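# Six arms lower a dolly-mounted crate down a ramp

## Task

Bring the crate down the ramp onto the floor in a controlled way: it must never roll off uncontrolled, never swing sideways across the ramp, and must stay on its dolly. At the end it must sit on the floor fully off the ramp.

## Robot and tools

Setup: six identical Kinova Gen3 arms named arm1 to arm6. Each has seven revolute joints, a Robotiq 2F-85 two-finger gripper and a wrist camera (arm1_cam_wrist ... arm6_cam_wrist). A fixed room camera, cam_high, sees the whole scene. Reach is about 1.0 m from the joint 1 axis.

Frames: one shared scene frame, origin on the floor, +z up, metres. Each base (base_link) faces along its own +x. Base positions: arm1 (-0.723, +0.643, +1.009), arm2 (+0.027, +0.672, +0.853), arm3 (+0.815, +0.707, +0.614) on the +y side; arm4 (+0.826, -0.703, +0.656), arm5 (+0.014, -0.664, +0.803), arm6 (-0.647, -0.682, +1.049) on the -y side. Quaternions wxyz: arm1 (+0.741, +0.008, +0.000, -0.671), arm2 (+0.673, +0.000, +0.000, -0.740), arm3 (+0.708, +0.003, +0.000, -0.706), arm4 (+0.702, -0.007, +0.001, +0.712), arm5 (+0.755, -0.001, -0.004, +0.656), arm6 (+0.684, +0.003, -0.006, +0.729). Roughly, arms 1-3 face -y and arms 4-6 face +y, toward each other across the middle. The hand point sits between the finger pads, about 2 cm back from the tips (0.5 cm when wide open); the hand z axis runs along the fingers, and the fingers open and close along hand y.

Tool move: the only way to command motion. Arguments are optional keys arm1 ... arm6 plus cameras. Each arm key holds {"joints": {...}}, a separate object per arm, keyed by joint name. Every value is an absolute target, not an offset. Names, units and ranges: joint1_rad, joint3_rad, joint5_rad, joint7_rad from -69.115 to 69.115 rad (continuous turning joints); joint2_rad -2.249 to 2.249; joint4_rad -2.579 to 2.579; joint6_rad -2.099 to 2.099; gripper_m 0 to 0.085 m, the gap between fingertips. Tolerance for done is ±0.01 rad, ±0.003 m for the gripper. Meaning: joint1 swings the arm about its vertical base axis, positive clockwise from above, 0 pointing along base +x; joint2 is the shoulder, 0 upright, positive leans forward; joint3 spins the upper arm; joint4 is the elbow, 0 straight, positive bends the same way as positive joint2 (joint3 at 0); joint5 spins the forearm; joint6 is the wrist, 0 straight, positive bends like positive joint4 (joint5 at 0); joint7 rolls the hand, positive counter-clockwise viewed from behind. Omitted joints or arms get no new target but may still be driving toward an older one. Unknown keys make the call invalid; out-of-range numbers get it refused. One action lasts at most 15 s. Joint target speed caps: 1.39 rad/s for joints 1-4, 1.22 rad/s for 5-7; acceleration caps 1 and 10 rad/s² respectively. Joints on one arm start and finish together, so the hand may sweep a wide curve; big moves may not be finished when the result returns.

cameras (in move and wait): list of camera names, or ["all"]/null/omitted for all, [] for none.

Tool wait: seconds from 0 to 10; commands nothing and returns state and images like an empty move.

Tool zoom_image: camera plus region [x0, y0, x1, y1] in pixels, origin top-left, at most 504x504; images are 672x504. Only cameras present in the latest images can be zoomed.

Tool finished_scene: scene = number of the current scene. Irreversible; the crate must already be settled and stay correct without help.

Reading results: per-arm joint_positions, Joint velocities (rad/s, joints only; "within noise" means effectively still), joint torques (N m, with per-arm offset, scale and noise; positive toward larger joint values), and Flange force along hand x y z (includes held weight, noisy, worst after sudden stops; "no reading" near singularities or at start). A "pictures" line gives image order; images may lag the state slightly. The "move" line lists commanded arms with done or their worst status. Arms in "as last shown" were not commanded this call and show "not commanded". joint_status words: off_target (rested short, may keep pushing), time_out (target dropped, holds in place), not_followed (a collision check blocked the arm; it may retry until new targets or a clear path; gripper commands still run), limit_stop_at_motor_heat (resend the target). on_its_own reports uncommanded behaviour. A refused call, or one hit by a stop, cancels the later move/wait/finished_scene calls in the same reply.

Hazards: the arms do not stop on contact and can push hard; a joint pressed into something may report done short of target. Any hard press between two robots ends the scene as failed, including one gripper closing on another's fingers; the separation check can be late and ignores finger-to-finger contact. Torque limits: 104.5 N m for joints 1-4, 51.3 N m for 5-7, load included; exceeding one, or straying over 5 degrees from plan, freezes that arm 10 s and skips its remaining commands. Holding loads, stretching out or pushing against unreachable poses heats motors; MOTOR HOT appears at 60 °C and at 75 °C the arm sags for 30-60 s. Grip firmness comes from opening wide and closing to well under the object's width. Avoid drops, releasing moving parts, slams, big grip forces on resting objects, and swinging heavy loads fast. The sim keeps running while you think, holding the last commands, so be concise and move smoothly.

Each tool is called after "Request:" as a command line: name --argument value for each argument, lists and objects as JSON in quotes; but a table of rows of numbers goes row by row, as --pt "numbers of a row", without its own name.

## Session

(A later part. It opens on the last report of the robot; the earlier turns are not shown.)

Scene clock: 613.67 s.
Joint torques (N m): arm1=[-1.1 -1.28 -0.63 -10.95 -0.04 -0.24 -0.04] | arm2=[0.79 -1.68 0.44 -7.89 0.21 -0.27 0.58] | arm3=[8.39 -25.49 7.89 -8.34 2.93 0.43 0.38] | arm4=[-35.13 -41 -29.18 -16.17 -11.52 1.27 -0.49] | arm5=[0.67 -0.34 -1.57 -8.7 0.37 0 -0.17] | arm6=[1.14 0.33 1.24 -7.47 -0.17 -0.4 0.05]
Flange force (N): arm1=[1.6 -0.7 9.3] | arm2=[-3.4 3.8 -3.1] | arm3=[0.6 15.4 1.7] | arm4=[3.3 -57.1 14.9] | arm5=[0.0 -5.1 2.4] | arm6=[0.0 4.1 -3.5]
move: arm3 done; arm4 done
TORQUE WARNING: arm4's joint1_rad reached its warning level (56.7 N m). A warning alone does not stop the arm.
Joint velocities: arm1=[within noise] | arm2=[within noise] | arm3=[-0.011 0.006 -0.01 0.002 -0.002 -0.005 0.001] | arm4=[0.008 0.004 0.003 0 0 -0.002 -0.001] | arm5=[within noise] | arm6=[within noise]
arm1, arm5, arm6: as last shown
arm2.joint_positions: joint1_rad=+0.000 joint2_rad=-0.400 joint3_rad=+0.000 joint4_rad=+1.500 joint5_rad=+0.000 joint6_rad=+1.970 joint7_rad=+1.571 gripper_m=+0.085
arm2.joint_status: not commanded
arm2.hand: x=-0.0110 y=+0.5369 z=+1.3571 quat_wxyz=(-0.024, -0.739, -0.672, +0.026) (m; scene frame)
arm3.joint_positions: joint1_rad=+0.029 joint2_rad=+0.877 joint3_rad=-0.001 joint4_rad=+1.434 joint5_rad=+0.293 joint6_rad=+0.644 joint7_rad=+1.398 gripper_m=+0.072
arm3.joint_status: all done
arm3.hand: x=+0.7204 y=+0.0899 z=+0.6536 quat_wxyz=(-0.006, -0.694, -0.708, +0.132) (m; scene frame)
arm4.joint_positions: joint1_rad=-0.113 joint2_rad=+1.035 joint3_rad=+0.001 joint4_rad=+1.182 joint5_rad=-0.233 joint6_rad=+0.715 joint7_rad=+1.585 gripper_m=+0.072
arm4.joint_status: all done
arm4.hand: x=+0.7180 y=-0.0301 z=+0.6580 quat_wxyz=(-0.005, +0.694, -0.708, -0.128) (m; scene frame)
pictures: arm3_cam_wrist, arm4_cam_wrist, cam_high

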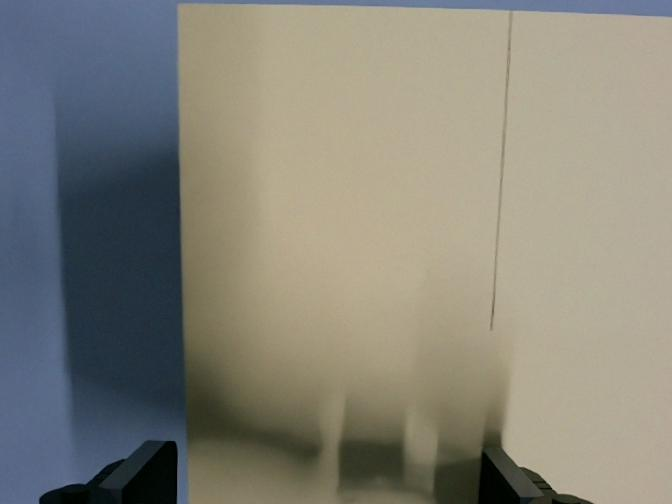

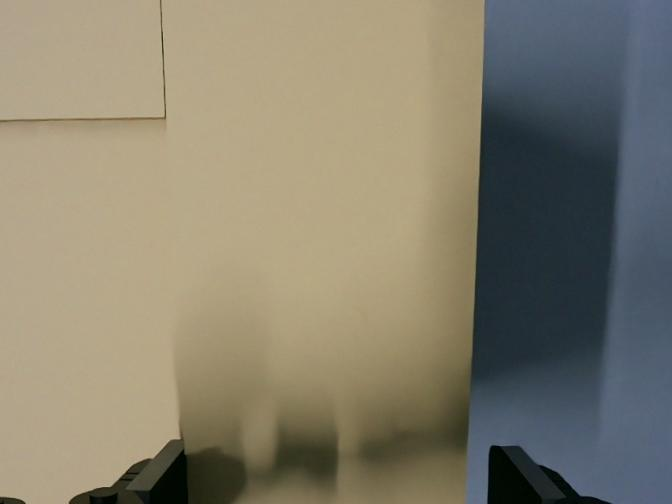

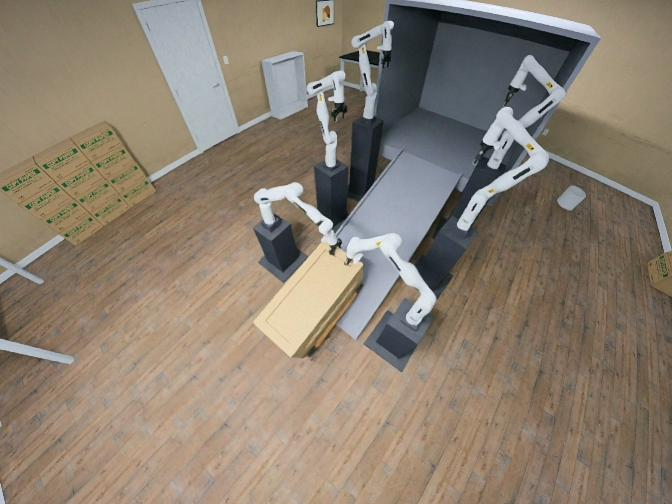

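Request:
move --arm3 '{"joints":{"joint1_rad":-0.0090,"joint2_rad":0.8894,"joint4_rad":1.4406,"joint5_rad":0.2844,"joint6_rad":0.6306,"joint7_rad":1.3610}}' --arm4 '{"joints":{"joint1_rad":-0.0794,"joint2_rad":1.0451,"joint4_rad":1.1893,"joint5_rad":-0.2244,"joint6_rad":0.7033,"joint7_rad":1.6170}}' --cameras '[]'

Request:
move --arm3 '{"joints":{"joint1_rad":-0.0479,"joint2_rad":0.9015,"joint4_rad":1.4456,"joint5_rad":0.2759,"joint6_rad":0.6176,"joint7_rad":1.3239}}' --arm4 '{"joints":{"joint1_rad":-0.0443,"joint2_rad":1.0557,"joint4_rad":1.1947,"joint5_rad":-0.2149,"joint6_rad":0.6920,"joint7_rad":1.6492}}' --cameras '["arm3_cam_wrist","arm4_cam_wrist"]'

Scene clock: 618.37 s.
Joint torques (N m): arm1=[-1.13 -1.28 -0.68 -10.97 -0.06 -0.23 -0.08] | arm2=[0.71 -1.68 0.52 -7.91 0.24 -0.32 0.59] | arm3=[6.57 -24.62 6.21 -7.63 2.37 0.5 0.37] | arm4=[-33.63 -42.32 -27.6 -16.27 -10.86 0.98 -0.38] | arm5=[0.52 -0.4 -1.58 -8.77 0.31 0.03 -0.14] | arm6=[1.13 0.32 1.22 -7.48 -0.19 -0.43 0.03]
Flange force (N): arm1=[1.6 -1.0 9.4] | arm2=[-3.3 4.1 -3.2] | arm3=[0.9 12.2 1.3] | arm4=[4.5 -55.2 17.9] | arm5=[-0.1 -5.1 2.7] | arm6=[0.1 4.0 -3.5]
move: arm3 done; arm4 done
TORQUE WARNING: arm4's joint1_rad reached its warning level (56.7 N m). A warning alone does not stop the arm.
Joint velocities: arm1=[within noise] | arm2=[within noise] | arm3=[-0.01 0.005 -0.007 0 0 -0.001 -0.001] | arm4=[0.005 0.004 0.003 0 0.001 -0.002 0] | arm5=[within noise] | arm6=[within noise]
arm1, arm2, arm5, arm6: as last shown
arm3.joint_positions: joint1_rad=-0.009 joint2_rad=+0.890 joint3_rad=-0.001 joint4_rad=+1.441 joint5_rad=+0.284 joint6_rad=+0.631 joint7_rad=+1.361 gripper_m=+0.072
arm3.joint_status: all done
arm3.hand: x=+0.7468 y=+0.0898 z=+0.6445 quat_wxyz=(-0.012, -0.695, -0.708, +0.126) (m; scene frame)
arm4.joint_positions: joint1_rad=-0.079 joint2_rad=+1.045 joint3_rad=+0.001 joint4_rad=+1.189 joint5_rad=-0.224 joint6_rad=+0.703 joint7_rad=+1.617 gripper_m=+0.072
arm4.joint_status: all done
arm4.hand: x=+0.7442 y=-0.0301 z=+0.6490 quat_wxyz=(-0.011, +0.695, -0.708, -0.122) (m; scene frame)
pictures: none
No camera images: "cameras" was empty.

Scene clock: 620.00 s.
Joint torques (N m): arm1=[-1.07 -1.3 -0.65 -10.92 -0.06 -0.23 -0.06] | arm2=[0.74 -1.57 0.48 -7.89 0.23 -0.35 0.6] | arm3=[-0.67 -22.16 -1.04 -6.98 0.47 -0.58 0.3] | arm4=[-20.45 -32.2 -17.2 -12.93 -6.87 -0.02 -0.19] | arm5=[0.49 -0.38 -1.67 -8.75 0.32 -0.03 -0.13] | arm6=[1.16 0.31 1.21 -7.44 -0.18 -0.4 0.05]
Flange force (N): arm1=[1.5 -0.9 9.2] | arm2=[-3.1 4.0 -3.2] | arm3=[1.6 -0.1 -1.8] | arm4=[8.9 -32.7 4.0] | arm5=[0.0 -5.3 2.5] | arm6=[0.0 4.0 -3.6]
move: arm3 done; arm4 done
TORQUE WARNING: arm4's joint1_rad reached its warning level (56.7 N m). A warning alone does not stop the arm.
Joint velocities: arm1=[within noise] | arm2=[within noise] | arm3=[-0.005 0 -0.006 -0.001 -0.003 0.002 0.001] | arm4=[0.007 0 0.008 0.001 0 -0.001 0.001] | arm5=[within noise] | arm6=[within noise]
arm1, arm2, arm5, arm6: as last shown
arm3.joint_positions: joint1_rad=-0.047 joint2_rad=+0.901 joint3_rad=+0.001 joint4_rad=+1.446 joint5_rad=+0.276 joint6_rad=+0.618 joint7_rad=+1.324 gripper_m=+0.072
arm3.joint_status: all done
arm3.hand: x=+0.7718 y=+0.0898 z=+0.6364 quat_wxyz=(-0.017, -0.697, -0.707, +0.121) (m; scene frame)
arm4.joint_positions: joint1_rad=-0.045 joint2_rad=+1.055 joint3_rad=-0.001 joint4_rad=+1.194 joint5_rad=-0.215 joint6_rad=+0.692 joint7_rad=+1.649 gripper_m=+0.072
arm4.joint_status: all done
arm4.hand: x=+0.7683 y=-0.0299 z=+0.6414 quat_wxyz=(-0.016, +0.697, -0.707, -0.118) (m; scene frame)
pictures: arm3_cam_wrist, arm4_cam_wrist

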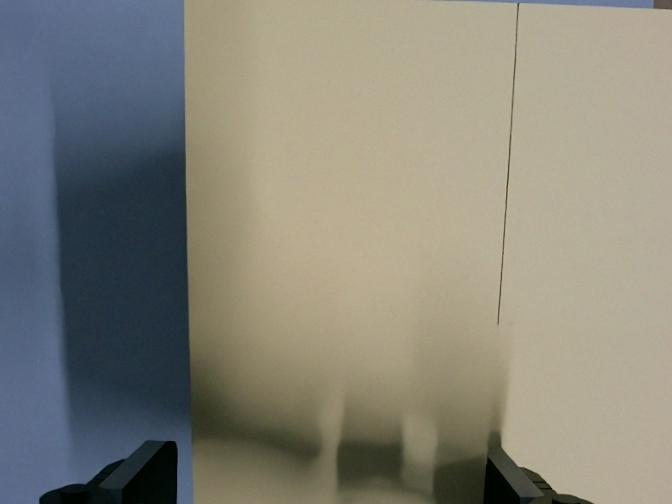

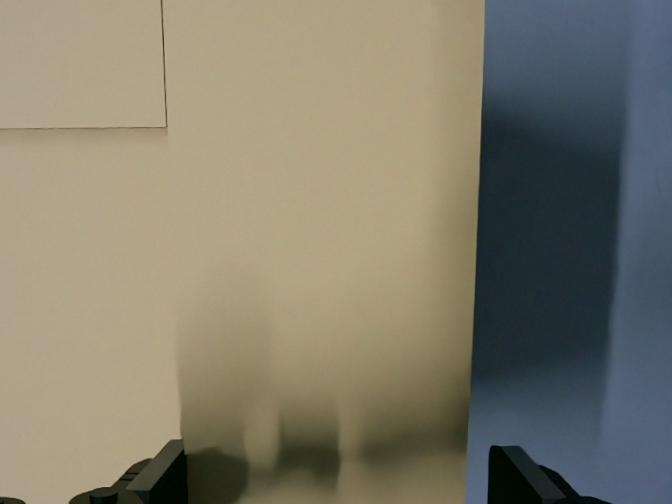

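Request:
move --arm3 '{"joints":{"joint1_rad":-0.0866,"joint2_rad":0.9173,"joint4_rad":1.4452,"joint5_rad":0.2652,"joint6_rad":0.6065,"joint7_rad":1.2899}}' --arm4 '{"joints":{"joint1_rad":-0.0091,"joint2_rad":1.0708,"joint4_rad":1.1934,"joint5_rad":-0.2036,"joint6_rad":0.6832,"joint7_rad":1.6795}}' --cameras '["arm3_cam_wrist","arm4_cam_wrist","cam_high"]'

Request:
move --arm3 '{"joints":{"joint1_rad":-0.1252,"joint2_rad":0.9331,"joint4_rad":1.4429,"joint5_rad":0.2545,"joint6_rad":0.5954,"joint7_rad":1.2558}}' --arm4 '{"joints":{"joint1_rad":0.0262,"joint2_rad":1.0859,"joint4_rad":1.1901,"joint5_rad":-0.1922,"joint6_rad":0.6743,"joint7_rad":1.7097}}' --cameras '["arm3_cam_wrist","arm4_cam_wrist"]'

Scene clock: 626.13 s.
Joint torques (N m): arm1=[-1.09 -1.32 -0.61 -11.04 -0.06 -0.23 -0.05] | arm2=[0.69 -1.6 0.42 -7.95 0.19 -0.33 0.58] | arm3=[-0.2 -22.21 -0.55 -6.86 0.48 -0.54 0.32] | arm4=[-25.36 -30.84 -21.26 -10.13 -8.18 1.66 -0.29] | arm5=[0.54 -0.27 -1.5 -8.75 0.35 -0.03 -0.11] | arm6=[1.14 0.33 1.21 -7.43 -0.19 -0.42 0.04]
Flange force (N): arm1=[1.6 -0.7 9.6] | arm2=[-3.1 3.7 -3.0] | arm3=[1.7 0.6 -2.0] | arm4=[3.7 -39.7 4.5] | arm5=[0.3 -4.6 2.6] | arm6=[0.0 3.9 -3.7]
move: arm3 done; arm4 done
TORQUE WARNING: arm4's joint1_rad reached its warning level (56.7 N m). A warning alone does not stop the arm.
Joint velocities: within noise
arm1.joint_positions: joint1_rad=+0.000 joint2_rad=-0.400 joint3_rad=+0.000 joint4_rad=+1.500 joint5_rad=+0.000 joint6_rad=+1.970 joint7_rad=+1.571 gripper_m=+0.085
arm1.joint_status: not commanded
arm1.hand: x=-0.7400 y=+0.4972 z=+1.5122 quat_wxyz=(-0.027, -0.671, -0.741, +0.016) (m; scene frame)
arm2, arm5: as last shown
arm3.joint_positions: joint1_rad=-0.086 joint2_rad=+0.917 joint3_rad=+0.001 joint4_rad=+1.445 joint5_rad=+0.265 joint6_rad=+0.607 joint7_rad=+1.290 gripper_m=+0.072
arm3.joint_status: all done
arm3.hand: x=+0.7981 y=+0.0898 z=+0.6271 quat_wxyz=(-0.023, -0.698, -0.707, +0.116) (m; scene frame)
arm4.joint_positions: joint1_rad=-0.010 joint2_rad=+1.070 joint3_rad=-0.001 joint4_rad=+1.193 joint5_rad=-0.204 joint6_rad=+0.683 joint7_rad=+1.680 gripper_m=+0.072
arm4.joint_status: all done
arm4.hand: x=+0.7949 y=-0.0298 z=+0.6319 quat_wxyz=(-0.022, +0.698, -0.707, -0.112) (m; scene frame)
arm6.joint_positions: joint1_rad=+0.000 joint2_rad=-0.400 joint3_rad=+0.000 joint4_rad=+1.500 joint5_rad=+0.000 joint6_rad=+1.970 joint7_rad=+1.571 gripper_m=+0.085
arm6.joint_status: not commanded
arm6.hand: x=-0.6332 y=-0.5482 z=+1.5550 quat_wxyz=(-0.030, +0.729, -0.683, -0.029) (m; scene frame)
pictures: arm3_cam_wrist, arm4_cam_wrist, cam_high

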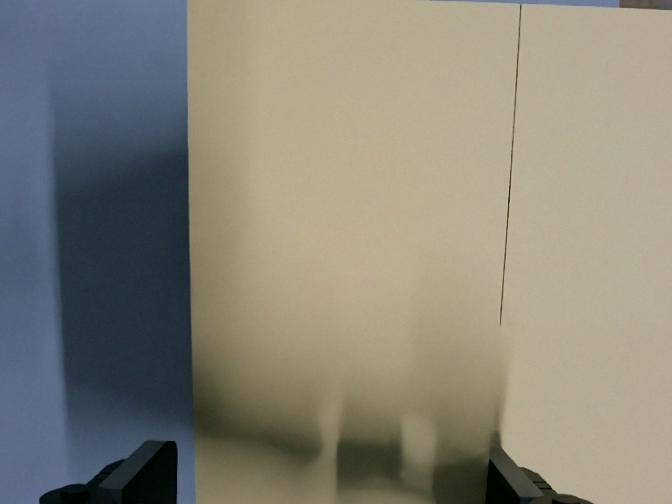

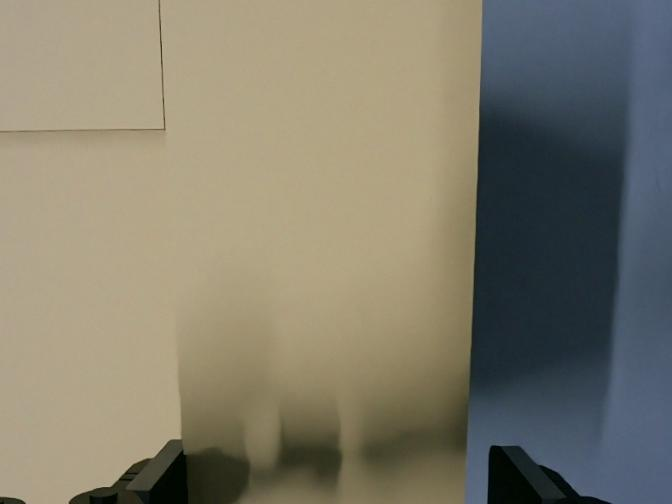

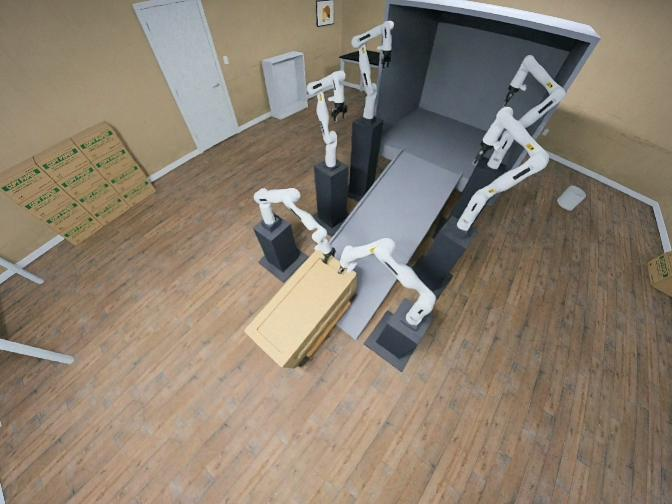

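Scene clock: 627.47 s.
Joint torques (N m): arm1=[-1.09 -1.3 -0.63 -10.94 -0.03 -0.21 -0.05] | arm2=[0.84 -1.63 0.34 -7.88 0.2 -0.26 0.58] | arm3=[12.17 -26.1 11.4 -5.91 3.56 1.9 0.48] | arm4=[-40.5 -37.27 -33.82 -10.88 -12.01 3.61 -0.46] | arm5=[0.56 -0.44 -1.6 -8.72 0.42 -0.05 -0.12] | arm6=[1.14 0.35 1.22 -7.43 -0.2 -0.4 0.05]
Flange force (N): arm1=[1.5 -0.7 9.3] | arm2=[-3.3 3.4 -3.1] | arm3=[-1.3 22.0 4.9] | arm4=[2.7 -63.9 15.1] | arm5=[-0.1 -5.0 2.3] | arm6=[0.0 4.0 -3.6]
move: arm3 done; arm4 done
TORQUE WARNING: arm4's joint1_rad reached its warning level (56.7 N m). A warning alone does not stop the arm.
Joint velocities: within noise
arm1, arm2, arm5, arm6: as last shown
arm3.joint_positions: joint1_rad=-0.126 joint2_rad=+0.933 joint3_rad=-0.001 joint4_rad=+1.443 joint5_rad=+0.254 joint6_rad=+0.595 joint7_rad=+1.256 gripper_m=+0.072
arm3.joint_status: all done
arm3.hand: x=+0.8263 y=+0.0902 z=+0.6180 quat_wxyz=(-0.029, -0.698, -0.707, +0.110) (m; scene frame)
arm4.joint_positions: joint1_rad=+0.027 joint2_rad=+1.086 joint3_rad=+0.001 joint4_rad=+1.190 joint5_rad=-0.192 joint6_rad=+0.674 joint7_rad=+1.710 gripper_m=+0.072
arm4.joint_status: all done
arm4.hand: x=+0.8236 y=-0.0302 z=+0.6224 quat_wxyz=(-0.028, +0.698, -0.708, -0.105) (m; scene frame)
pictures: arm3_cam_wrist, arm4_cam_wrist

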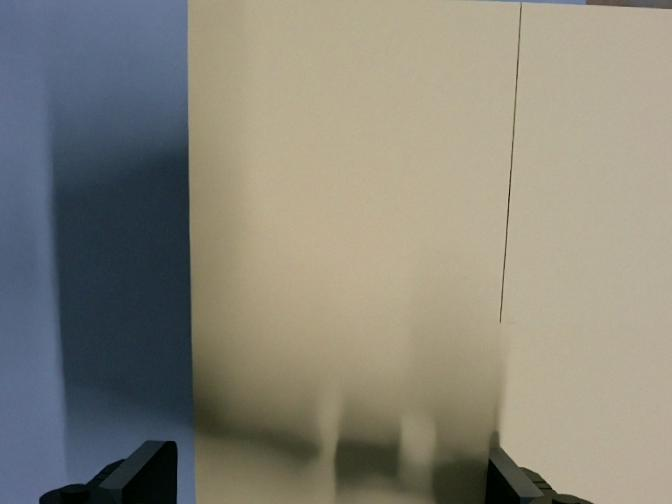

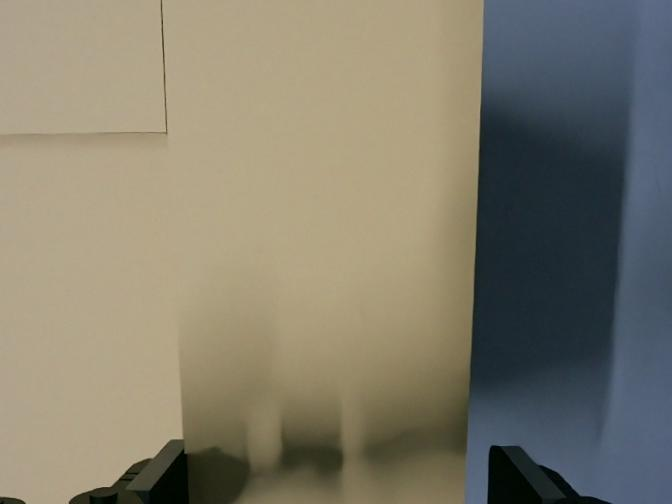

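Request:
move --arm3 '{"joints":{"joint1_rad":-0.1632,"joint2_rad":0.9536,"joint4_rad":1.4327,"joint5_rad":0.2419,"joint6_rad":0.5876,"joint7_rad":1.2249}}' --arm4 '{"joints":{"joint1_rad":0.0613,"joint2_rad":1.1051,"joint4_rad":1.1800,"joint5_rad":-0.1795,"joint6_rad":0.6687,"joint7_rad":1.7379}}' --cameras '[]'

Request:
move --arm3 '{"joints":{"joint1_rad":-0.2012,"joint2_rad":0.9740,"joint4_rad":1.4205,"joint5_rad":0.2293,"joint6_rad":0.5797,"joint7_rad":1.1940}}' --arm4 '{"joints":{"joint1_rad":0.0963,"joint2_rad":1.1242,"joint4_rad":1.1678,"joint5_rad":-0.1667,"joint6_rad":0.6630,"joint7_rad":1.7661}}' --cameras '["arm3_cam_wrist","arm4_cam_wrist"]'

Request:
move --arm3 '{"joints":{"joint1_rad":-0.2383,"joint2_rad":0.9977,"joint4_rad":1.4026,"joint5_rad":0.2153,"joint6_rad":0.5743,"joint7_rad":1.1659}}' --arm4 '{"joints":{"joint1_rad":0.1310,"joint2_rad":1.1473,"joint4_rad":1.1482,"joint5_rad":-0.1526,"joint6_rad":0.6612,"joint7_rad":1.7922}}' --cameras '["cam_high"]'

Scene clock: 633.03 s.
Joint torques (N m): arm1=[-1.12 -1.29 -0.61 -10.96 -0.05 -0.2 -0.05] | arm2=[0.78 -1.66 0.37 -7.99 0.24 -0.26 0.57] | arm3=[9.49 -24.36 8.83 -5.57 2.85 1.81 0.44] | arm4=[-38.42 -34.43 -31.53 -8.93 -11.27 3.95 -0.42] | arm5=[0.6 -0.36 -1.62 -8.76 0.34 0 -0.13] | arm6=[1.14 0.32 1.24 -7.45 -0.2 -0.4 0.05]
Flange force (N): arm1=[1.5 -0.7 9.4] | arm2=[-3.3 3.5 -2.7] | arm3=[0.9 16.9 2.3] | arm4=[2.8 -60.3 12.6] | arm5=[0.0 -5.2 2.6] | arm6=[0.0 4.1 -3.6]
move: arm3 done; arm4 done
TORQUE WARNING: arm4's joint1_rad reached its warning level (56.7 N m). A warning alone does not stop the arm.
Joint velocities: arm1=[within noise] | arm2=[within noise] | arm3=[within noise] | arm4=[-0.003 -0.001 -0.005 0 0 0 0] | arm5=[within noise] | arm6=[within noise]
arm1, arm2, arm5, arm6: as last shown
arm3.joint_positions: joint1_rad=-0.164 joint2_rad=+0.954 joint3_rad=-0.001 joint4_rad=+1.433 joint5_rad=+0.242 joint6_rad=+0.587 joint7_rad=+1.225 gripper_m=+0.072
arm3.joint_status: all done
arm3.hand: x=+0.8524 y=+0.0900 z=+0.6084 quat_wxyz=(-0.034, -0.699, -0.707, +0.104) (m; scene frame)
arm4.joint_positions: joint1_rad=+0.062 joint2_rad=+1.106 joint3_rad=+0.001 joint4_rad=+1.180 joint5_rad=-0.179 joint6_rad=+0.669 joint7_rad=+1.738 gripper_m=+0.072
arm4.joint_status: all done
arm4.hand: x=+0.8497 y=-0.0303 z=+0.6128 quat_wxyz=(-0.033, +0.699, -0.707, -0.100) (m; scene frame)
pictures: none
No camera images: "cameras" was empty.

Scene clock: 634.33 s.
Joint torques (N m): arm1=[-1.11 -1.33 -0.65 -10.97 -0.03 -0.21 -0.06] | arm2=[0.75 -1.68 0.5 -7.9 0.2 -0.32 0.58] | arm3=[8.67 -24.34 7.95 -4.41 2.53 2.15 0.5] | arm4=[-37.05 -32.04 -30.92 -7.61 -10.9 3.83 -0.4] | arm5=[0.52 -0.33 -1.59 -8.74 0.3 -0.05 -0.08] | arm6=[1.13 0.33 1.19 -7.46 -0.18 -0.41 0.03]
Flange force (N): arm1=[1.5 -0.8 9.4] | arm2=[-3.4 4.0 -3.2] | arm3=[-1.5 16.1 3.7] | arm4=[2.8 -57.4 9.7] | arm5=[0.1 -4.9 2.4] | arm6=[0.0 3.9 -3.6]
move: arm3 done; arm4 done
TORQUE WARNING: arm4's joint1_rad reached its warning level (56.7 N m). A warning alone does not stop the arm.
Joint velocities: within noise
arm1, arm2, arm6: as last shown
arm3.joint_positions: joint1_rad=-0.202 joint2_rad=+0.974 joint3_rad=+0.000 joint4_rad=+1.420 joint5_rad=+0.229 joint6_rad=+0.580 joint7_rad=+1.194 gripper_m=+0.072
arm3.joint_status: all done
arm3.hand: x=+0.8787 y=+0.0899 z=+0.5993 quat_wxyz=(-0.040, -0.700, -0.706, +0.099) (m; scene frame)
arm4.joint_positions: joint1_rad=+0.097 joint2_rad=+1.125 joint3_rad=+0.001 joint4_rad=+1.168 joint5_rad=-0.166 joint6_rad=+0.663 joint7_rad=+1.766 gripper_m=+0.072
arm4.joint_status: all done
arm4.hand: x=+0.8759 y=-0.0303 z=+0.6038 quat_wxyz=(-0.039, +0.700, -0.707, -0.095) (m; scene frame)
arm5.joint_positions: joint1_rad=+0.000 joint2_rad=-0.400 joint3_rad=+0.000 joint4_rad=+1.500 joint5_rad=+0.000 joint6_rad=+1.970 joint7_rad=+1.571 gripper_m=+0.085
arm5.joint_status: not commanded
arm5.hand: x=+0.0543 y=-0.5325 z=+1.3081 quat_wxyz=(-0.031, +0.656, -0.754, -0.023) (m; scene frame)
pictures: arm3_cam_wrist, arm4_cam_wrist

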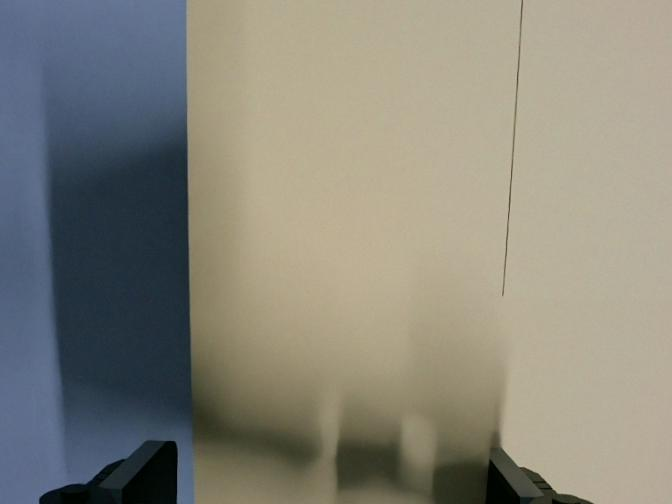

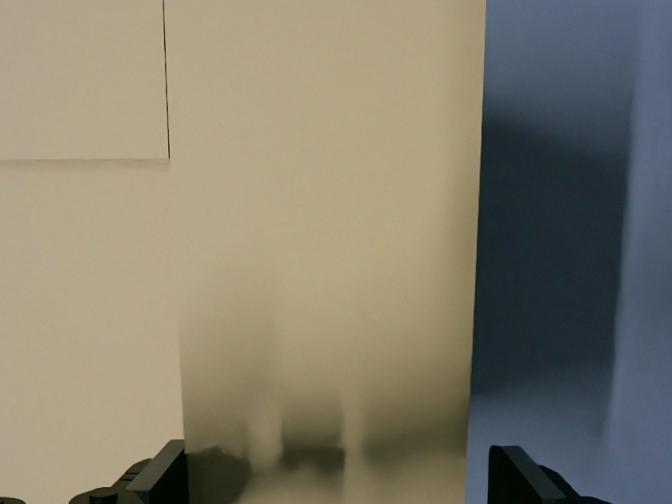

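Scene clock: 635.47 s.
Joint torques (N m): arm1=[-1.09 -1.26 -0.61 -11.02 -0.04 -0.2 -0.03] | arm2=[0.72 -1.61 0.5 -7.92 0.24 -0.3 0.58] | arm3=[-0.21 -22.66 -0.06 -6.28 0.56 -0.21 0.32] | arm4=[-26.14 -25.13 -21.4 -6.93 -7.79 1.93 -0.16] | arm5=[0.56 -0.31 -1.5 -8.74 0.38 0.01 -0.13] | arm6=[1.16 0.36 1.21 -7.45 -0.2 -0.41 0.05]
Flange force (N): arm1=[1.6 -0.6 9.7] | arm2=[-3.2 4.0 -3.0] | arm3=[1.2 0.2 -2.0] | arm4=[7.2 -38.8 -2.9] | arm5=[0.1 -4.7 2.6] | arm6=[0.1 4.0 -3.6]
move: arm3 done; arm4 done
TORQUE WARNING: arm4's joint1_rad reached its warning level (56.7 N m). A warning alone does not stop the arm.
Joint velocities: arm1=[within noise] | arm2=[within noise] | arm3=[-0.006 0 -0.008 -0.004 -0.003 0 0.001] | arm4=[0.009 0.006 0.01 0.001 0 -0.001 -0.001] | arm5=[within noise] | arm6=[within noise]
arm1, arm2, arm5, arm6: as last shown
arm3.joint_positions: joint1_rad=-0.238 joint2_rad=+0.998 joint3_rad=+0.001 joint4_rad=+1.403 joint5_rad=+0.216 joint6_rad=+0.574 joint7_rad=+1.166 gripper_m=+0.072
arm3.joint_status: all done
arm3.hand: x=+0.9037 y=+0.0897 z=+0.5896 quat_wxyz=(-0.045, -0.701, -0.706, +0.093) (m; scene frame)
arm4.joint_positions: joint1_rad=+0.131 joint2_rad=+1.147 joint3_rad=+0.000 joint4_rad=+1.148 joint5_rad=-0.153 joint6_rad=+0.661 joint7_rad=+1.792 gripper_m=+0.072
arm4.joint_status: all done
arm4.hand: x=+0.9009 y=-0.0298 z=+0.5945 quat_wxyz=(-0.044, +0.701, -0.706, -0.090) (m; scene frame)
pictures: cam_high

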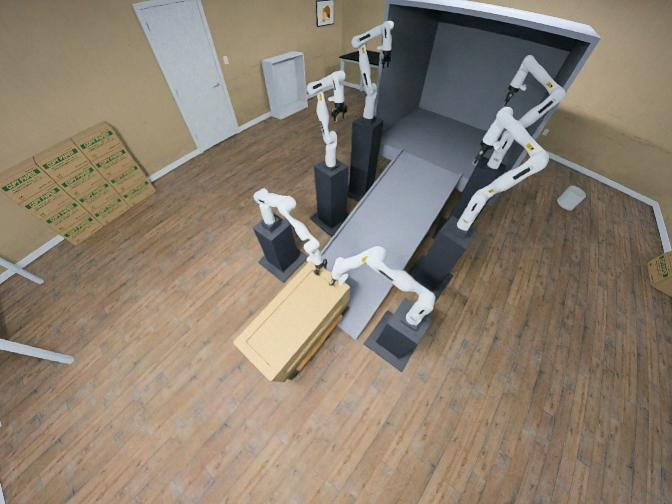

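Request:
move --arm3 '{"joints":{"joint1_rad":-0.2754,"joint2_rad":1.0214,"joint4_rad":1.3827,"joint5_rad":0.2012,"joint6_rad":0.5688,"joint7_rad":1.1378}}' --arm4 '{"joints":{"joint1_rad":0.1656,"joint2_rad":1.1704,"joint4_rad":1.1266,"joint5_rad":-0.1385,"joint6_rad":0.6594,"joint7_rad":1.8183}}' --cameras '["arm3_cam_wrist","arm4_cam_wrist"]'

Request:
move --arm3 '{"joints":{"joint1_rad":-0.3111,"joint2_rad":1.0485,"joint4_rad":1.3564,"joint5_rad":0.1859,"joint6_rad":0.5668,"joint7_rad":1.1126}}' --arm4 '{"joints":{"joint1_rad":0.1993,"joint2_rad":1.1979,"joint4_rad":1.0967,"joint5_rad":-0.1236,"joint6_rad":0.6617,"joint7_rad":1.8424}}' --cameras '[]'

Request:
move --arm3 '{"joints":{"joint1_rad":-0.3468,"joint2_rad":1.0755,"joint4_rad":1.3277,"joint5_rad":0.1706,"joint6_rad":0.5648,"joint7_rad":1.0873}}' --arm4 '{"joints":{"joint1_rad":0.2329,"joint2_rad":1.2254,"joint4_rad":1.0647,"joint5_rad":-0.1087,"joint6_rad":0.6640,"joint7_rad":1.8665}}' --cameras '["arm3_cam_wrist","arm4_cam_wrist","cam_high"]'

Scene clock: 641.57 s.
Joint torques (N m): arm1=[-1.13 -1.28 -0.59 -10.99 -0.03 -0.24 -0.05] | arm2=[0.83 -1.59 0.43 -7.9 0.2 -0.27 0.63] | arm3=[1.08 -23.34 0.55 -6.02 0.69 -0.11 0.36] | arm4=[-26.81 -24.27 -21.88 -4.8 -7.9 3.17 -0.22] | arm5=[0.5 -0.31 -1.61 -8.7 0.37 0 -0.16] | arm6=[1.15 0.31 1.23 -7.48 -0.19 -0.41 0.04]
Flange force (N): arm1=[1.6 -0.6 9.4] | arm2=[-3.2 3.9 -2.9] | arm3=[0.6 2.9 -1.0] | arm4=[4.4 -40.2 -1.0] | arm5=[0.1 -5.2 2.4] | arm6=[0.0 4.0 -3.5]
move: arm3 done; arm4 done
TORQUE WARNING: arm4's joint1_rad reached its warning level (56.7 N m). A warning alone does not stop the arm.
Joint velocities: arm1=[within noise] | arm2=[within noise] | arm3=[-0.006 0 -0.003 0 0 0.001 0] | arm4=[0.005 0 0.008 0 0 -0.002 0] | arm5=[within noise] | arm6=[within noise]
arm1, arm5, arm6: as last shown
arm2.joint_positions: joint1_rad=+0.000 joint2_rad=-0.400 joint3_rad=+0.000 joint4_rad=+1.500 joint5_rad=+0.000 joint6_rad=+1.970 joint7_rad=+1.571 gripper_m=+0.085
arm2.joint_status: not commanded
arm2.hand: x=-0.0110 y=+0.5369 z=+1.3571 quat_wxyz=(-0.024, -0.739, -0.672, +0.026) (m; scene frame)
arm3.joint_positions: joint1_rad=-0.275 joint2_rad=+1.021 joint3_rad=+0.001 joint4_rad=+1.383 joint5_rad=+0.201 joint6_rad=+0.569 joint7_rad=+1.138 gripper_m=+0.072
arm3.joint_status: all done
arm3.hand: x=+0.9303 y=+0.0897 z=+0.5801 quat_wxyz=(-0.051, -0.702, -0.705, +0.088) (m; scene frame)
arm4.joint_positions: joint1_rad=+0.165 joint2_rad=+1.170 joint3_rad=+0.000 joint4_rad=+1.127 joint5_rad=-0.139 joint6_rad=+0.660 joint7_rad=+1.818 gripper_m=+0.072
arm4.joint_status: all done
arm4.hand: x=+0.9274 y=-0.0300 z=+0.5852 quat_wxyz=(-0.050, +0.702, -0.706, -0.084) (m; scene frame)
pictures: arm3_cam_wrist, arm4_cam_wrist

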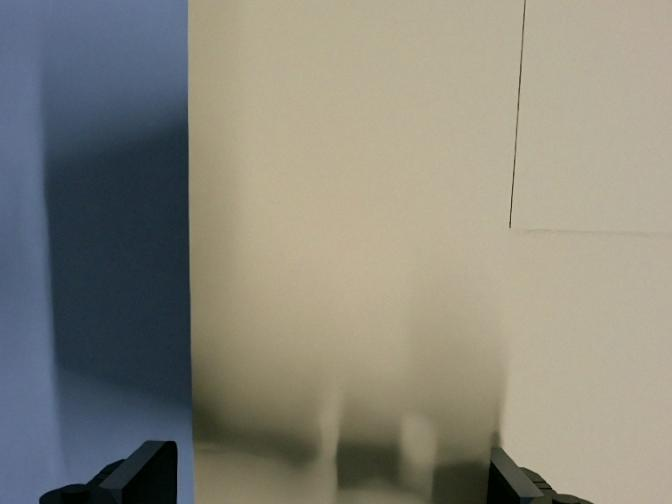

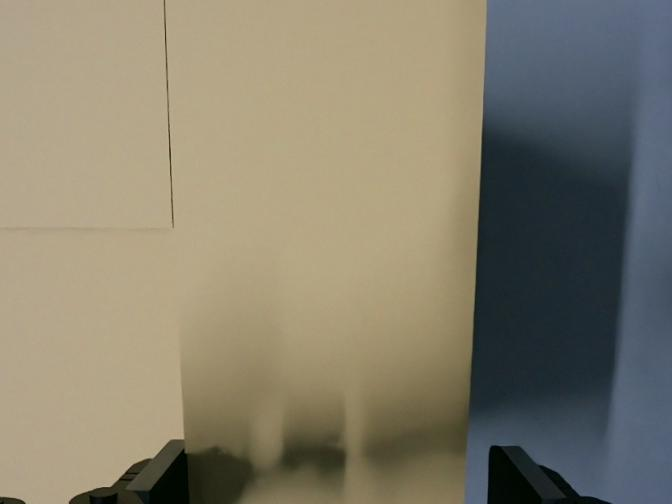

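Scene clock: 642.60 s.
Joint torques (N m): arm1=[-1.13 -1.26 -0.68 -10.94 -0.05 -0.21 -0.05] | arm2=[0.84 -1.6 0.45 -7.84 0.19 -0.3 0.59] | arm3=[1.38 -22.87 1.04 -5.96 0.86 -0.03 0.29] | arm4=[-28.5 -26.04 -23.25 -1.78 -8.36 5.9 -0.49] | arm5=[0.64 -0.33 -1.6 -8.74 0.31 -0.01 -0.16] | arm6=[1.14 0.34 1.2 -7.42 -0.17 -0.41 0.05]
Flange force (N): arm1=[1.6 -0.9 9.3] | arm2=[-3.3 3.8 -3.3] | arm3=[1.5 2.8 -2.5] | arm4=[-1.8 -44.7 8.7] | arm5=[0.1 -5.2 2.5] | arm6=[0.0 4.0 -3.7]
move: arm3 done; arm4 done
TORQUE WARNING: arm4's joint1_rad reached its warning level (56.7 N m). A warning alone does not stop the arm.
Joint velocities: within noise
arm1, arm2, arm5, arm6: as last shown
arm3.joint_positions: joint1_rad=-0.311 joint2_rad=+1.049 joint3_rad=+0.000 joint4_rad=+1.356 joint5_rad=+0.186 joint6_rad=+0.567 joint7_rad=+1.113 gripper_m=+0.072
arm3.joint_status: all done
arm3.hand: x=+0.9569 y=+0.0898 z=+0.5699 quat_wxyz=(-0.056, -0.702, -0.705, +0.082) (m; scene frame)
arm4.joint_positions: joint1_rad=+0.199 joint2_rad=+1.198 joint3_rad=+0.000 joint4_rad=+1.097 joint5_rad=-0.124 joint6_rad=+0.662 joint7_rad=+1.842 gripper_m=+0.072
arm4.joint_status: all done
arm4.hand: x=+0.9540 y=-0.0300 z=+0.5748 quat_wxyz=(-0.055, +0.702, -0.705, -0.078) (m; scene frame)
pictures: none
No camera images: "cameras" was empty.

Scene clock: 643.83 s.
Joint torques (N m): arm1=[-1.1 -1.23 -0.64 -11 -0.03 -0.23 -0.03] | arm2=[0.75 -1.66 0.48 -7.94 0.19 -0.31 0.65] | arm3=[3.95 -25.04 3.91 -6.42 1.31 -0.19 0.32] | arm4=[-17.75 -18.55 -14.34 2.67 -5.51 6.62 -0.56] | arm5=[0.52 -0.41 -1.67 -8.75 0.29 -0.04 -0.15] | arm6=[1.12 0.31 1.2 -7.44 -0.18 -0.41 0.05]
Flange force (N): arm1=[1.7 -0.7 9.6] | arm2=[-3.3 4.1 -3.0] | arm3=[1.4 7.1 0.3] | arm4=[-9.8 -30.0 1.6] | arm5=[-0.1 -5.4 2.4] | arm6=[0.0 4.0 -3.6]
move: arm3 done; arm4 done
TORQUE WARNING: arm4's joint1_rad reached its warning level (56.7 N m). A warning alone does not stop the arm.
Joint velocities: within noise
arm1, arm2, arm5, arm6: as last shown
arm3.joint_positions: joint1_rad=-0.347 joint2_rad=+1.076 joint3_rad=+0.000 joint4_rad=+1.328 joint5_rad=+0.171 joint6_rad=+0.565 joint7_rad=+1.087 gripper_m=+0.072
arm3.joint_status: all done
arm3.hand: x=+0.9839 y=+0.0899 z=+0.5604 quat_wxyz=(-0.062, -0.703, -0.704, +0.077) (m; scene frame)
arm4.joint_positions: joint1_rad=+0.233 joint2_rad=+1.225 joint3_rad=+0.000 joint4_rad=+1.065 joint5_rad=-0.109 joint6_rad=+0.664 joint7_rad=+1.866 gripper_m=+0.072
arm4.joint_status: all done
arm4.hand: x=+0.9807 y=-0.0302 z=+0.5650 quat_wxyz=(-0.061, +0.703, -0.705, -0.073) (m; scene frame)
pictures: arm3_cam_wrist, arm4_cam_wrist, cam_high

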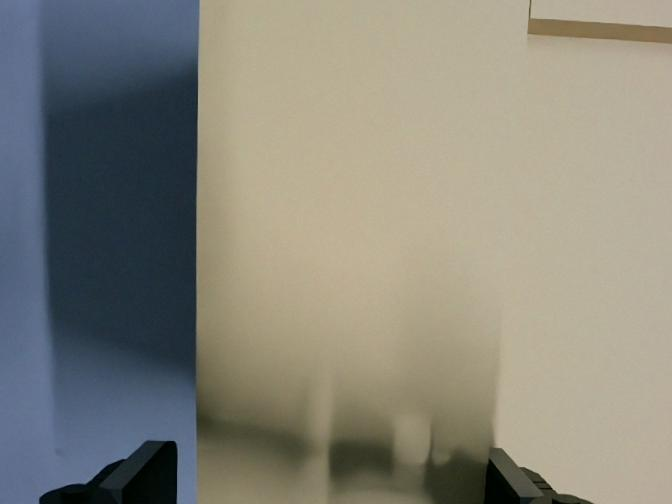

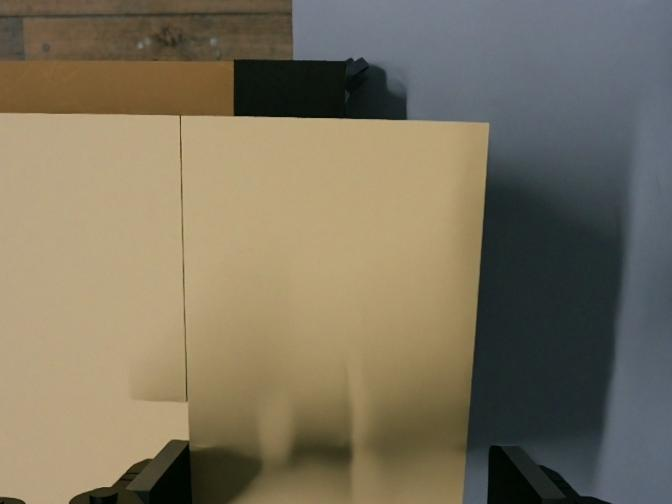

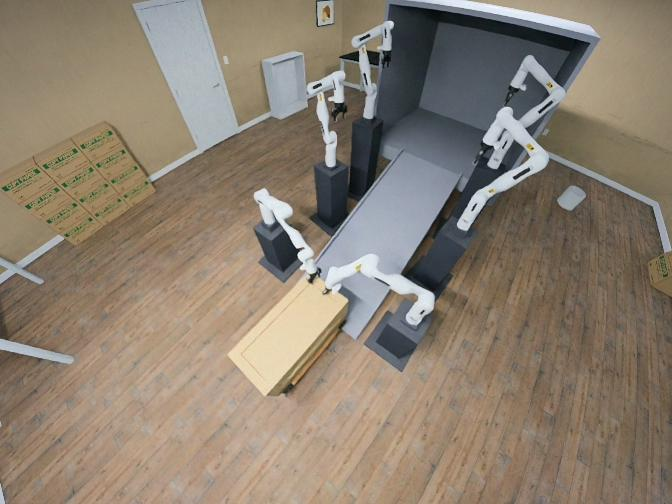

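Request:
zoom_image --camera "cam_high" --region '[220, 230, 400, 400]'

Scaled by 2.800 from the camera's 672x504 image, which has a finer 960x720 frame.

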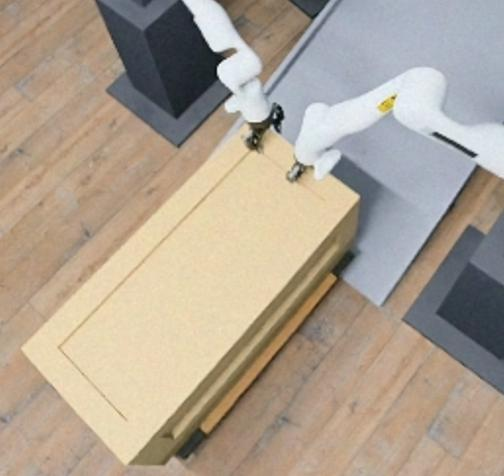

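Request:
move --arm3 '{"joints":{"joint1_rad":-0.3622,"joint2_rad":1.0883,"joint4_rad":1.3125,"joint5_rad":0.1646,"joint6_rad":0.5668,"joint7_rad":1.0764}}' --arm4 '{"joints":{"joint1_rad":0.2526,"joint2_rad":1.2429,"joint4_rad":1.0411,"joint5_rad":-0.1014,"joint6_rad":0.6697,"joint7_rad":1.8813}}' --cameras '["arm3_cam_wrist","arm4_cam_wrist","cam_high"]'

Request:
zoom_image --camera "cam_high" --region '[220, 230, 400, 400]'

Scene clock: 654.23 s.
Joint torques (N m): arm1=[-1.14 -1.25 -0.66 -10.99 -0.05 -0.21 -0.07] | arm2=[0.77 -1.68 0.47 -7.86 0.18 -0.32 0.56] | arm3=[6.47 -21.19 5.77 -3.15 1.9 1.74 0.35] | arm4=[-12.49 -6.69 -10.53 13.28 -4.83 11.51 -1.45] | arm5=[0.54 -0.34 -1.63 -8.68 0.3 -0.04 -0.17] | arm6=[1.14 0.36 1.21 -7.44 -0.17 -0.4 0.05]
Flange force (N): arm1=[1.6 -0.9 9.6] | arm2=[-3.4 3.8 -3.4] | arm3=[-0.7 11.6 -2.9] | arm4=[-28.2 -28.0 -3.4] | arm5=[0.0 -5.4 2.2] | arm6=[0.1 4.0 -3.6]
move: arm3 done; arm4 done
Joint velocities: within noise
arm1.joint_positions: joint1_rad=+0.000 joint2_rad=-0.400 joint3_rad=+0.000 joint4_rad=+1.500 joint5_rad=+0.000 joint6_rad=+1.970 joint7_rad=+1.571 gripper_m=+0.085
arm1.joint_status: not commanded
arm1.hand: x=-0.7400 y=+0.4972 z=+1.5122 quat_wxyz=(-0.027, -0.671, -0.741, +0.016) (m; scene frame)
arm2, arm5: as last shown
arm3.joint_positions: joint1_rad=-0.362 joint2_rad=+1.088 joint3_rad=+0.000 joint4_rad=+1.312 joint5_rad=+0.165 joint6_rad=+0.567 joint7_rad=+1.076 gripper_m=+0.072
arm3.joint_status: all done
arm3.hand: x=+0.9956 y=+0.0900 z=+0.5562 quat_wxyz=(-0.064, -0.703, -0.704, +0.074) (m; scene frame)
arm4.joint_positions: joint1_rad=+0.253 joint2_rad=+1.243 joint3_rad=+0.000 joint4_rad=+1.041 joint5_rad=-0.101 joint6_rad=+0.670 joint7_rad=+1.881 gripper_m=+0.072
arm4.joint_status: all done
arm4.hand: x=+0.9964 y=-0.0301 z=+0.5595 quat_wxyz=(-0.064, +0.703, -0.705, -0.070) (m; scene frame)
arm6.joint_positions: joint1_rad=+0.000 joint2_rad=-0.400 joint3_rad=+0.000 joint4_rad=+1.500 joint5_rad=+0.000 joint6_rad=+1.970 joint7_rad=+1.571 gripper_m=+0.085
arm6.joint_status: not commanded
arm6.hand: x=-0.6332 y=-0.5482 z=+1.5550 quat_wxyz=(-0.030, +0.729, -0.683, -0.029) (m; scene frame)
pictures: arm3_cam_wrist, arm4_cam_wrist, cam_high

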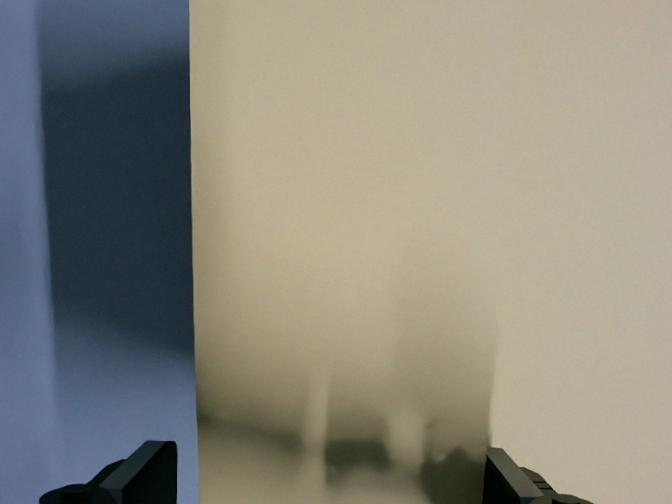

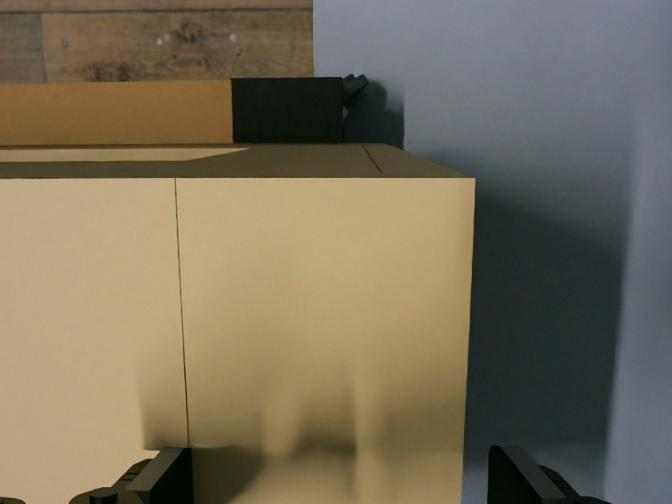

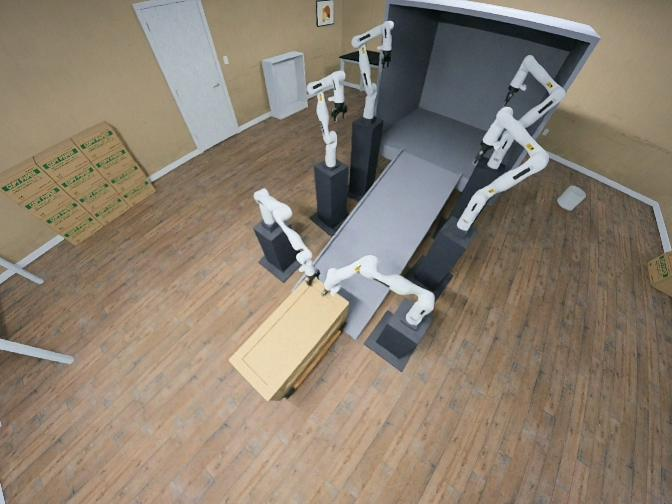

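Scaled by 2.800 from the camera's 672x504 image, which has a finer 960x720 frame.

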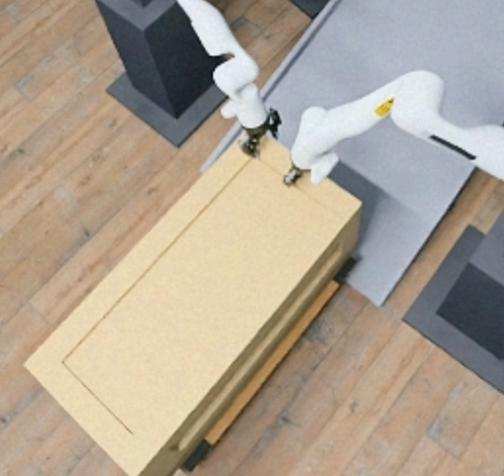

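Request:
move --cameras '["arm3_cam_wrist","arm4_cam_wrist"]'

Scene clock: 654.73 s.
Joint torques (N m): arm1=[-1.08 -1.33 -0.66 -10.98 -0.01 -0.22 -0.03] | arm2=[0.75 -1.65 0.48 -7.93 0.17 -0.3 0.65] | arm3=[6.88 -21.07 6.14 -2.6 2 2.16 0.42] | arm4=[-14.09 -7.02 -11.79 13.44 -5.26 11.88 -1.45] | arm5=[0.54 -0.31 -1.61 -8.67 0.24 -0.05 -0.18] | arm6=[1.13 0.32 1.21 -7.44 -0.19 -0.4 0.04]
Flange force (N): arm1=[1.5 -0.7 9.4] | arm2=[-3.3 4.1 -3.0] | arm3=[-1.4 12.7 -2.2] | arm4=[-27.9 -30.4 -2.4] | arm5=[0.1 -5.4 2.2] | arm6=[0.0 4.0 -3.6]
Joint velocities: within noise
arm1.joint_positions: joint1_rad=+0.000 joint2_rad=-0.400 joint3_rad=+0.000 joint4_rad=+1.500 joint5_rad=+0.000 joint6_rad=+1.970 joint7_rad=+1.571 gripper_m=+0.085
arm1.joint_status: not commanded
arm1.hand: x=-0.7400 y=+0.4972 z=+1.5122 quat_wxyz=(-0.027, -0.671, -0.741, +0.016) (m; scene frame)
arm2.joint_positions: joint1_rad=+0.000 joint2_rad=-0.400 joint3_rad=+0.000 joint4_rad=+1.500 joint5_rad=+0.000 joint6_rad=+1.970 joint7_rad=+1.571 gripper_m=+0.085
arm2.joint_status: not commanded
arm2.hand: x=-0.0110 y=+0.5369 z=+1.3571 quat_wxyz=(-0.024, -0.739, -0.672, +0.026) (m; scene frame)
arm3.joint_positions: joint1_rad=-0.362 joint2_rad=+1.088 joint3_rad=+0.000 joint4_rad=+1.312 joint5_rad=+0.165 joint6_rad=+0.567 joint7_rad=+1.076 gripper_m=+0.072
arm3.joint_status: all done
arm3.hand: x=+0.9954 y=+0.0901 z=+0.5561 quat_wxyz=(-0.064, -0.703, -0.704, +0.074) (m; scene frame)
arm4.joint_positions: joint1_rad=+0.253 joint2_rad=+1.243 joint3_rad=+0.000 joint4_rad=+1.041 joint5_rad=-0.101 joint6_rad=+0.670 joint7_rad=+1.881 gripper_m=+0.072
arm4.joint_status: all done
arm4.hand: x=+0.9962 y=-0.0301 z=+0.5595 quat_wxyz=(-0.064, +0.703, -0.704, -0.070) (m; scene frame)
arm5.joint_positions: joint1_rad=+0.000 joint2_rad=-0.400 joint3_rad=+0.000 joint4_rad=+1.500 joint5_rad=+0.000 joint6_rad=+1.970 joint7_rad=+1.571 gripper_m=+0.085
arm5.joint_status: not commanded
arm5.hand: x=+0.0543 y=-0.5325 z=+1.3081 quat_wxyz=(-0.031, +0.656, -0.754, -0.023) (m; scene frame)
arm6.joint_positions: joint1_rad=+0.000 joint2_rad=-0.400 joint3_rad=+0.000 joint4_rad=+1.500 joint5_rad=+0.000 joint6_rad=+1.970 joint7_rad=+1.571 gripper_m=+0.085
arm6.joint_status: not commanded
arm6.hand: x=-0.6332 y=-0.5482 z=+1.5550 quat_wxyz=(-0.030, +0.729, -0.683, -0.029) (m; scene frame)
pictures: arm3_cam_wrist, arm4_cam_wrist

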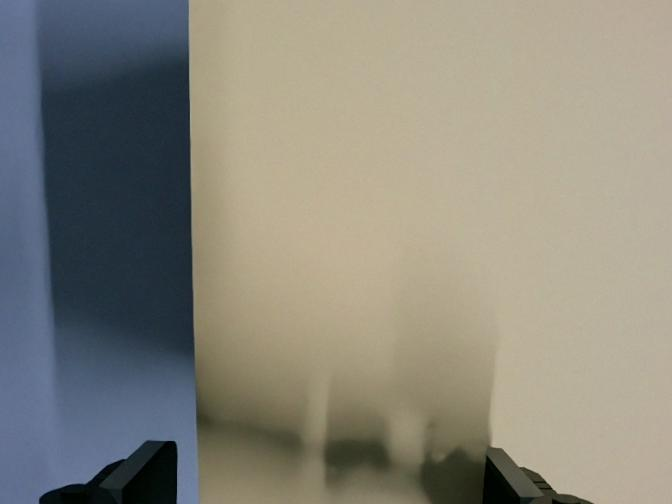

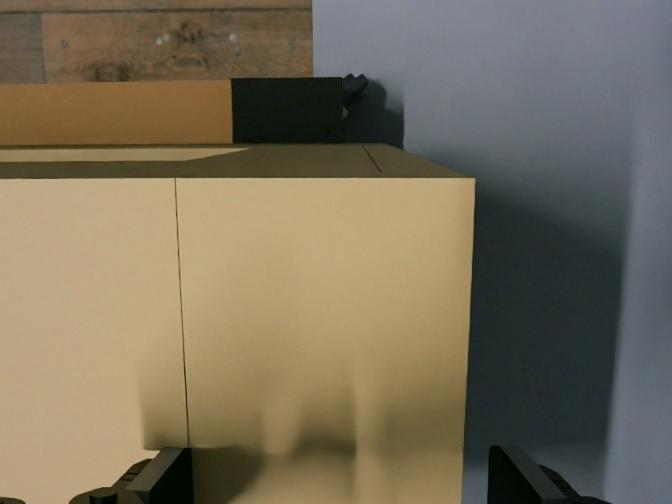

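Request:
zoom_image --camera "cam_high" --region '[280, 270, 370, 400]'

Request:
zoom_image --camera "arm4_cam_wrist" --region '[0, 0, 500, 300]'

This scene's latest camera images include none from cam_high. They are from: arm3_cam_wrist, arm4_cam_wrist. cam_high's image comes with the result of a call that names it in "cameras".

Scaled by 1.008.

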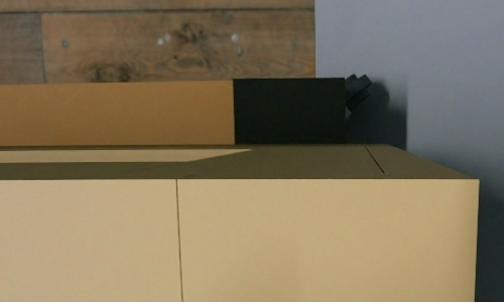

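Request:
move --cameras '["cam_high","arm4_cam_wrist"]'

Request:
zoom_image --camera "cam_high" --region '[270, 270, 370, 410]'

Scene clock: 660.80 s.
Joint torques (N m): arm1=[-1.1 -1.25 -0.61 -11 -0.05 -0.22 -0.07] | arm2=[0.84 -1.7 0.46 -7.93 0.21 -0.31 0.61] | arm3=[7.01 -20.91 6.25 -2.48 2.03 2.25 0.4] | arm4=[-14.12 -7.28 -11.82 13.35 -5.26 11.9 -1.44] | arm5=[0.45 -0.36 -1.45 -8.79 0.32 0.06 -0.17] | arm6=[1.11 0.34 1.23 -7.47 -0.18 -0.42 0.03]
Flange force (N): arm1=[1.7 -0.7 9.6] | arm2=[-3.4 3.9 -3.1] | arm3=[-1.4 12.8 -2.3] | arm4=[-27.8 -30.4 -2.0] | arm5=[0.0 -4.7 2.9] | arm6=[0.1 4.0 -3.5]
Joint velocities: within noise
arm1.joint_positions: joint1_rad=+0.000 joint2_rad=-0.400 joint3_rad=+0.000 joint4_rad=+1.500 joint5_rad=+0.000 joint6_rad=+1.970 joint7_rad=+1.571 gripper_m=+0.085
arm1.joint_status: not commanded
arm1.hand: x=-0.7400 y=+0.4972 z=+1.5122 quat_wxyz=(-0.027, -0.671, -0.741, +0.016) (m; scene frame)
arm2.joint_positions: joint1_rad=+0.000 joint2_rad=-0.400 joint3_rad=+0.000 joint4_rad=+1.500 joint5_rad=+0.000 joint6_rad=+1.970 joint7_rad=+1.571 gripper_m=+0.085
arm2.joint_status: not commanded
arm2.hand: x=-0.0110 y=+0.5369 z=+1.3571 quat_wxyz=(-0.024, -0.739, -0.672, +0.026) (m; scene frame)
arm3.joint_positions: joint1_rad=-0.362 joint2_rad=+1.088 joint3_rad=+0.000 joint4_rad=+1.312 joint5_rad=+0.165 joint6_rad=+0.567 joint7_rad=+1.076 gripper_m=+0.072
arm3.joint_status: all done
arm3.hand: x=+0.9954 y=+0.0900 z=+0.5561 quat_wxyz=(-0.064, -0.703, -0.704, +0.074) (m; scene frame)
arm4.joint_positions: joint1_rad=+0.253 joint2_rad=+1.243 joint3_rad=+0.000 joint4_rad=+1.041 joint5_rad=-0.101 joint6_rad=+0.670 joint7_rad=+1.881 gripper_m=+0.072
arm4.joint_status: all done
arm4.hand: x=+0.9962 y=-0.0301 z=+0.5595 quat_wxyz=(-0.064, +0.703, -0.704, -0.070) (m; scene frame)
arm5.joint_positions: joint1_rad=+0.000 joint2_rad=-0.400 joint3_rad=+0.000 joint4_rad=+1.500 joint5_rad=+0.000 joint6_rad=+1.970 joint7_rad=+1.571 gripper_m=+0.085
arm5.joint_status: not commanded
arm5.hand: x=+0.0543 y=-0.5325 z=+1.3081 quat_wxyz=(-0.031, +0.656, -0.754, -0.023) (m; scene frame)
arm6.joint_positions: joint1_rad=+0.000 joint2_rad=-0.400 joint3_rad=+0.000 joint4_rad=+1.500 joint5_rad=+0.000 joint6_rad=+1.970 joint7_rad=+1.571 gripper_m=+0.085
arm6.joint_status: not commanded
arm6.hand: x=-0.6332 y=-0.5482 z=+1.5550 quat_wxyz=(-0.030, +0.729, -0.683, -0.029) (m; scene frame)
pictures: arm4_cam_wrist, cam_high

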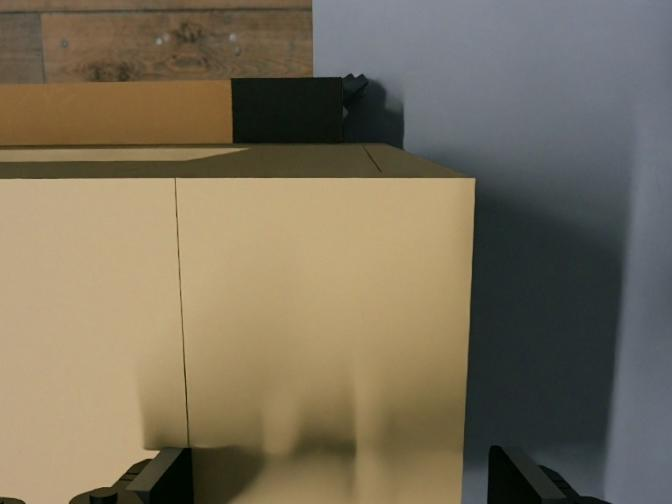

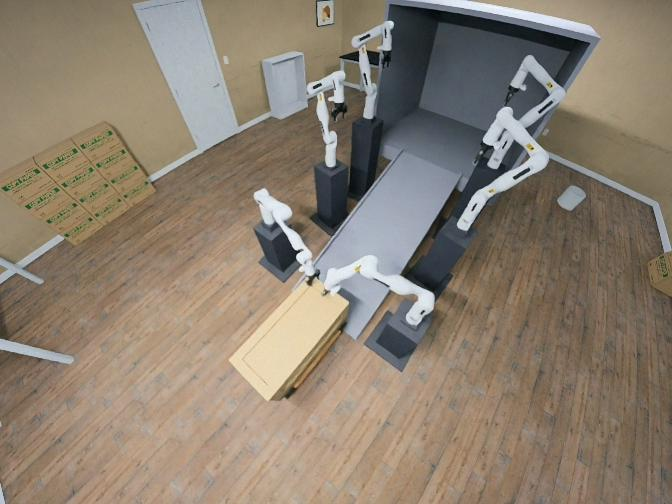

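Scaled by 3.600 from the camera's 672x504 image, which has a finer 960x720 frame.

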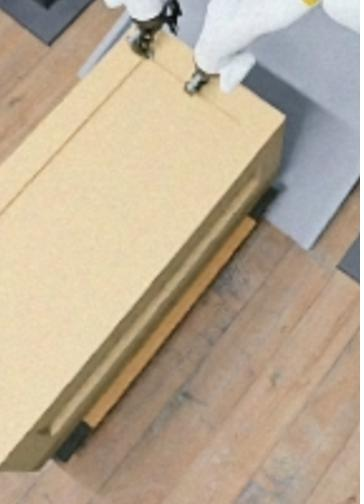

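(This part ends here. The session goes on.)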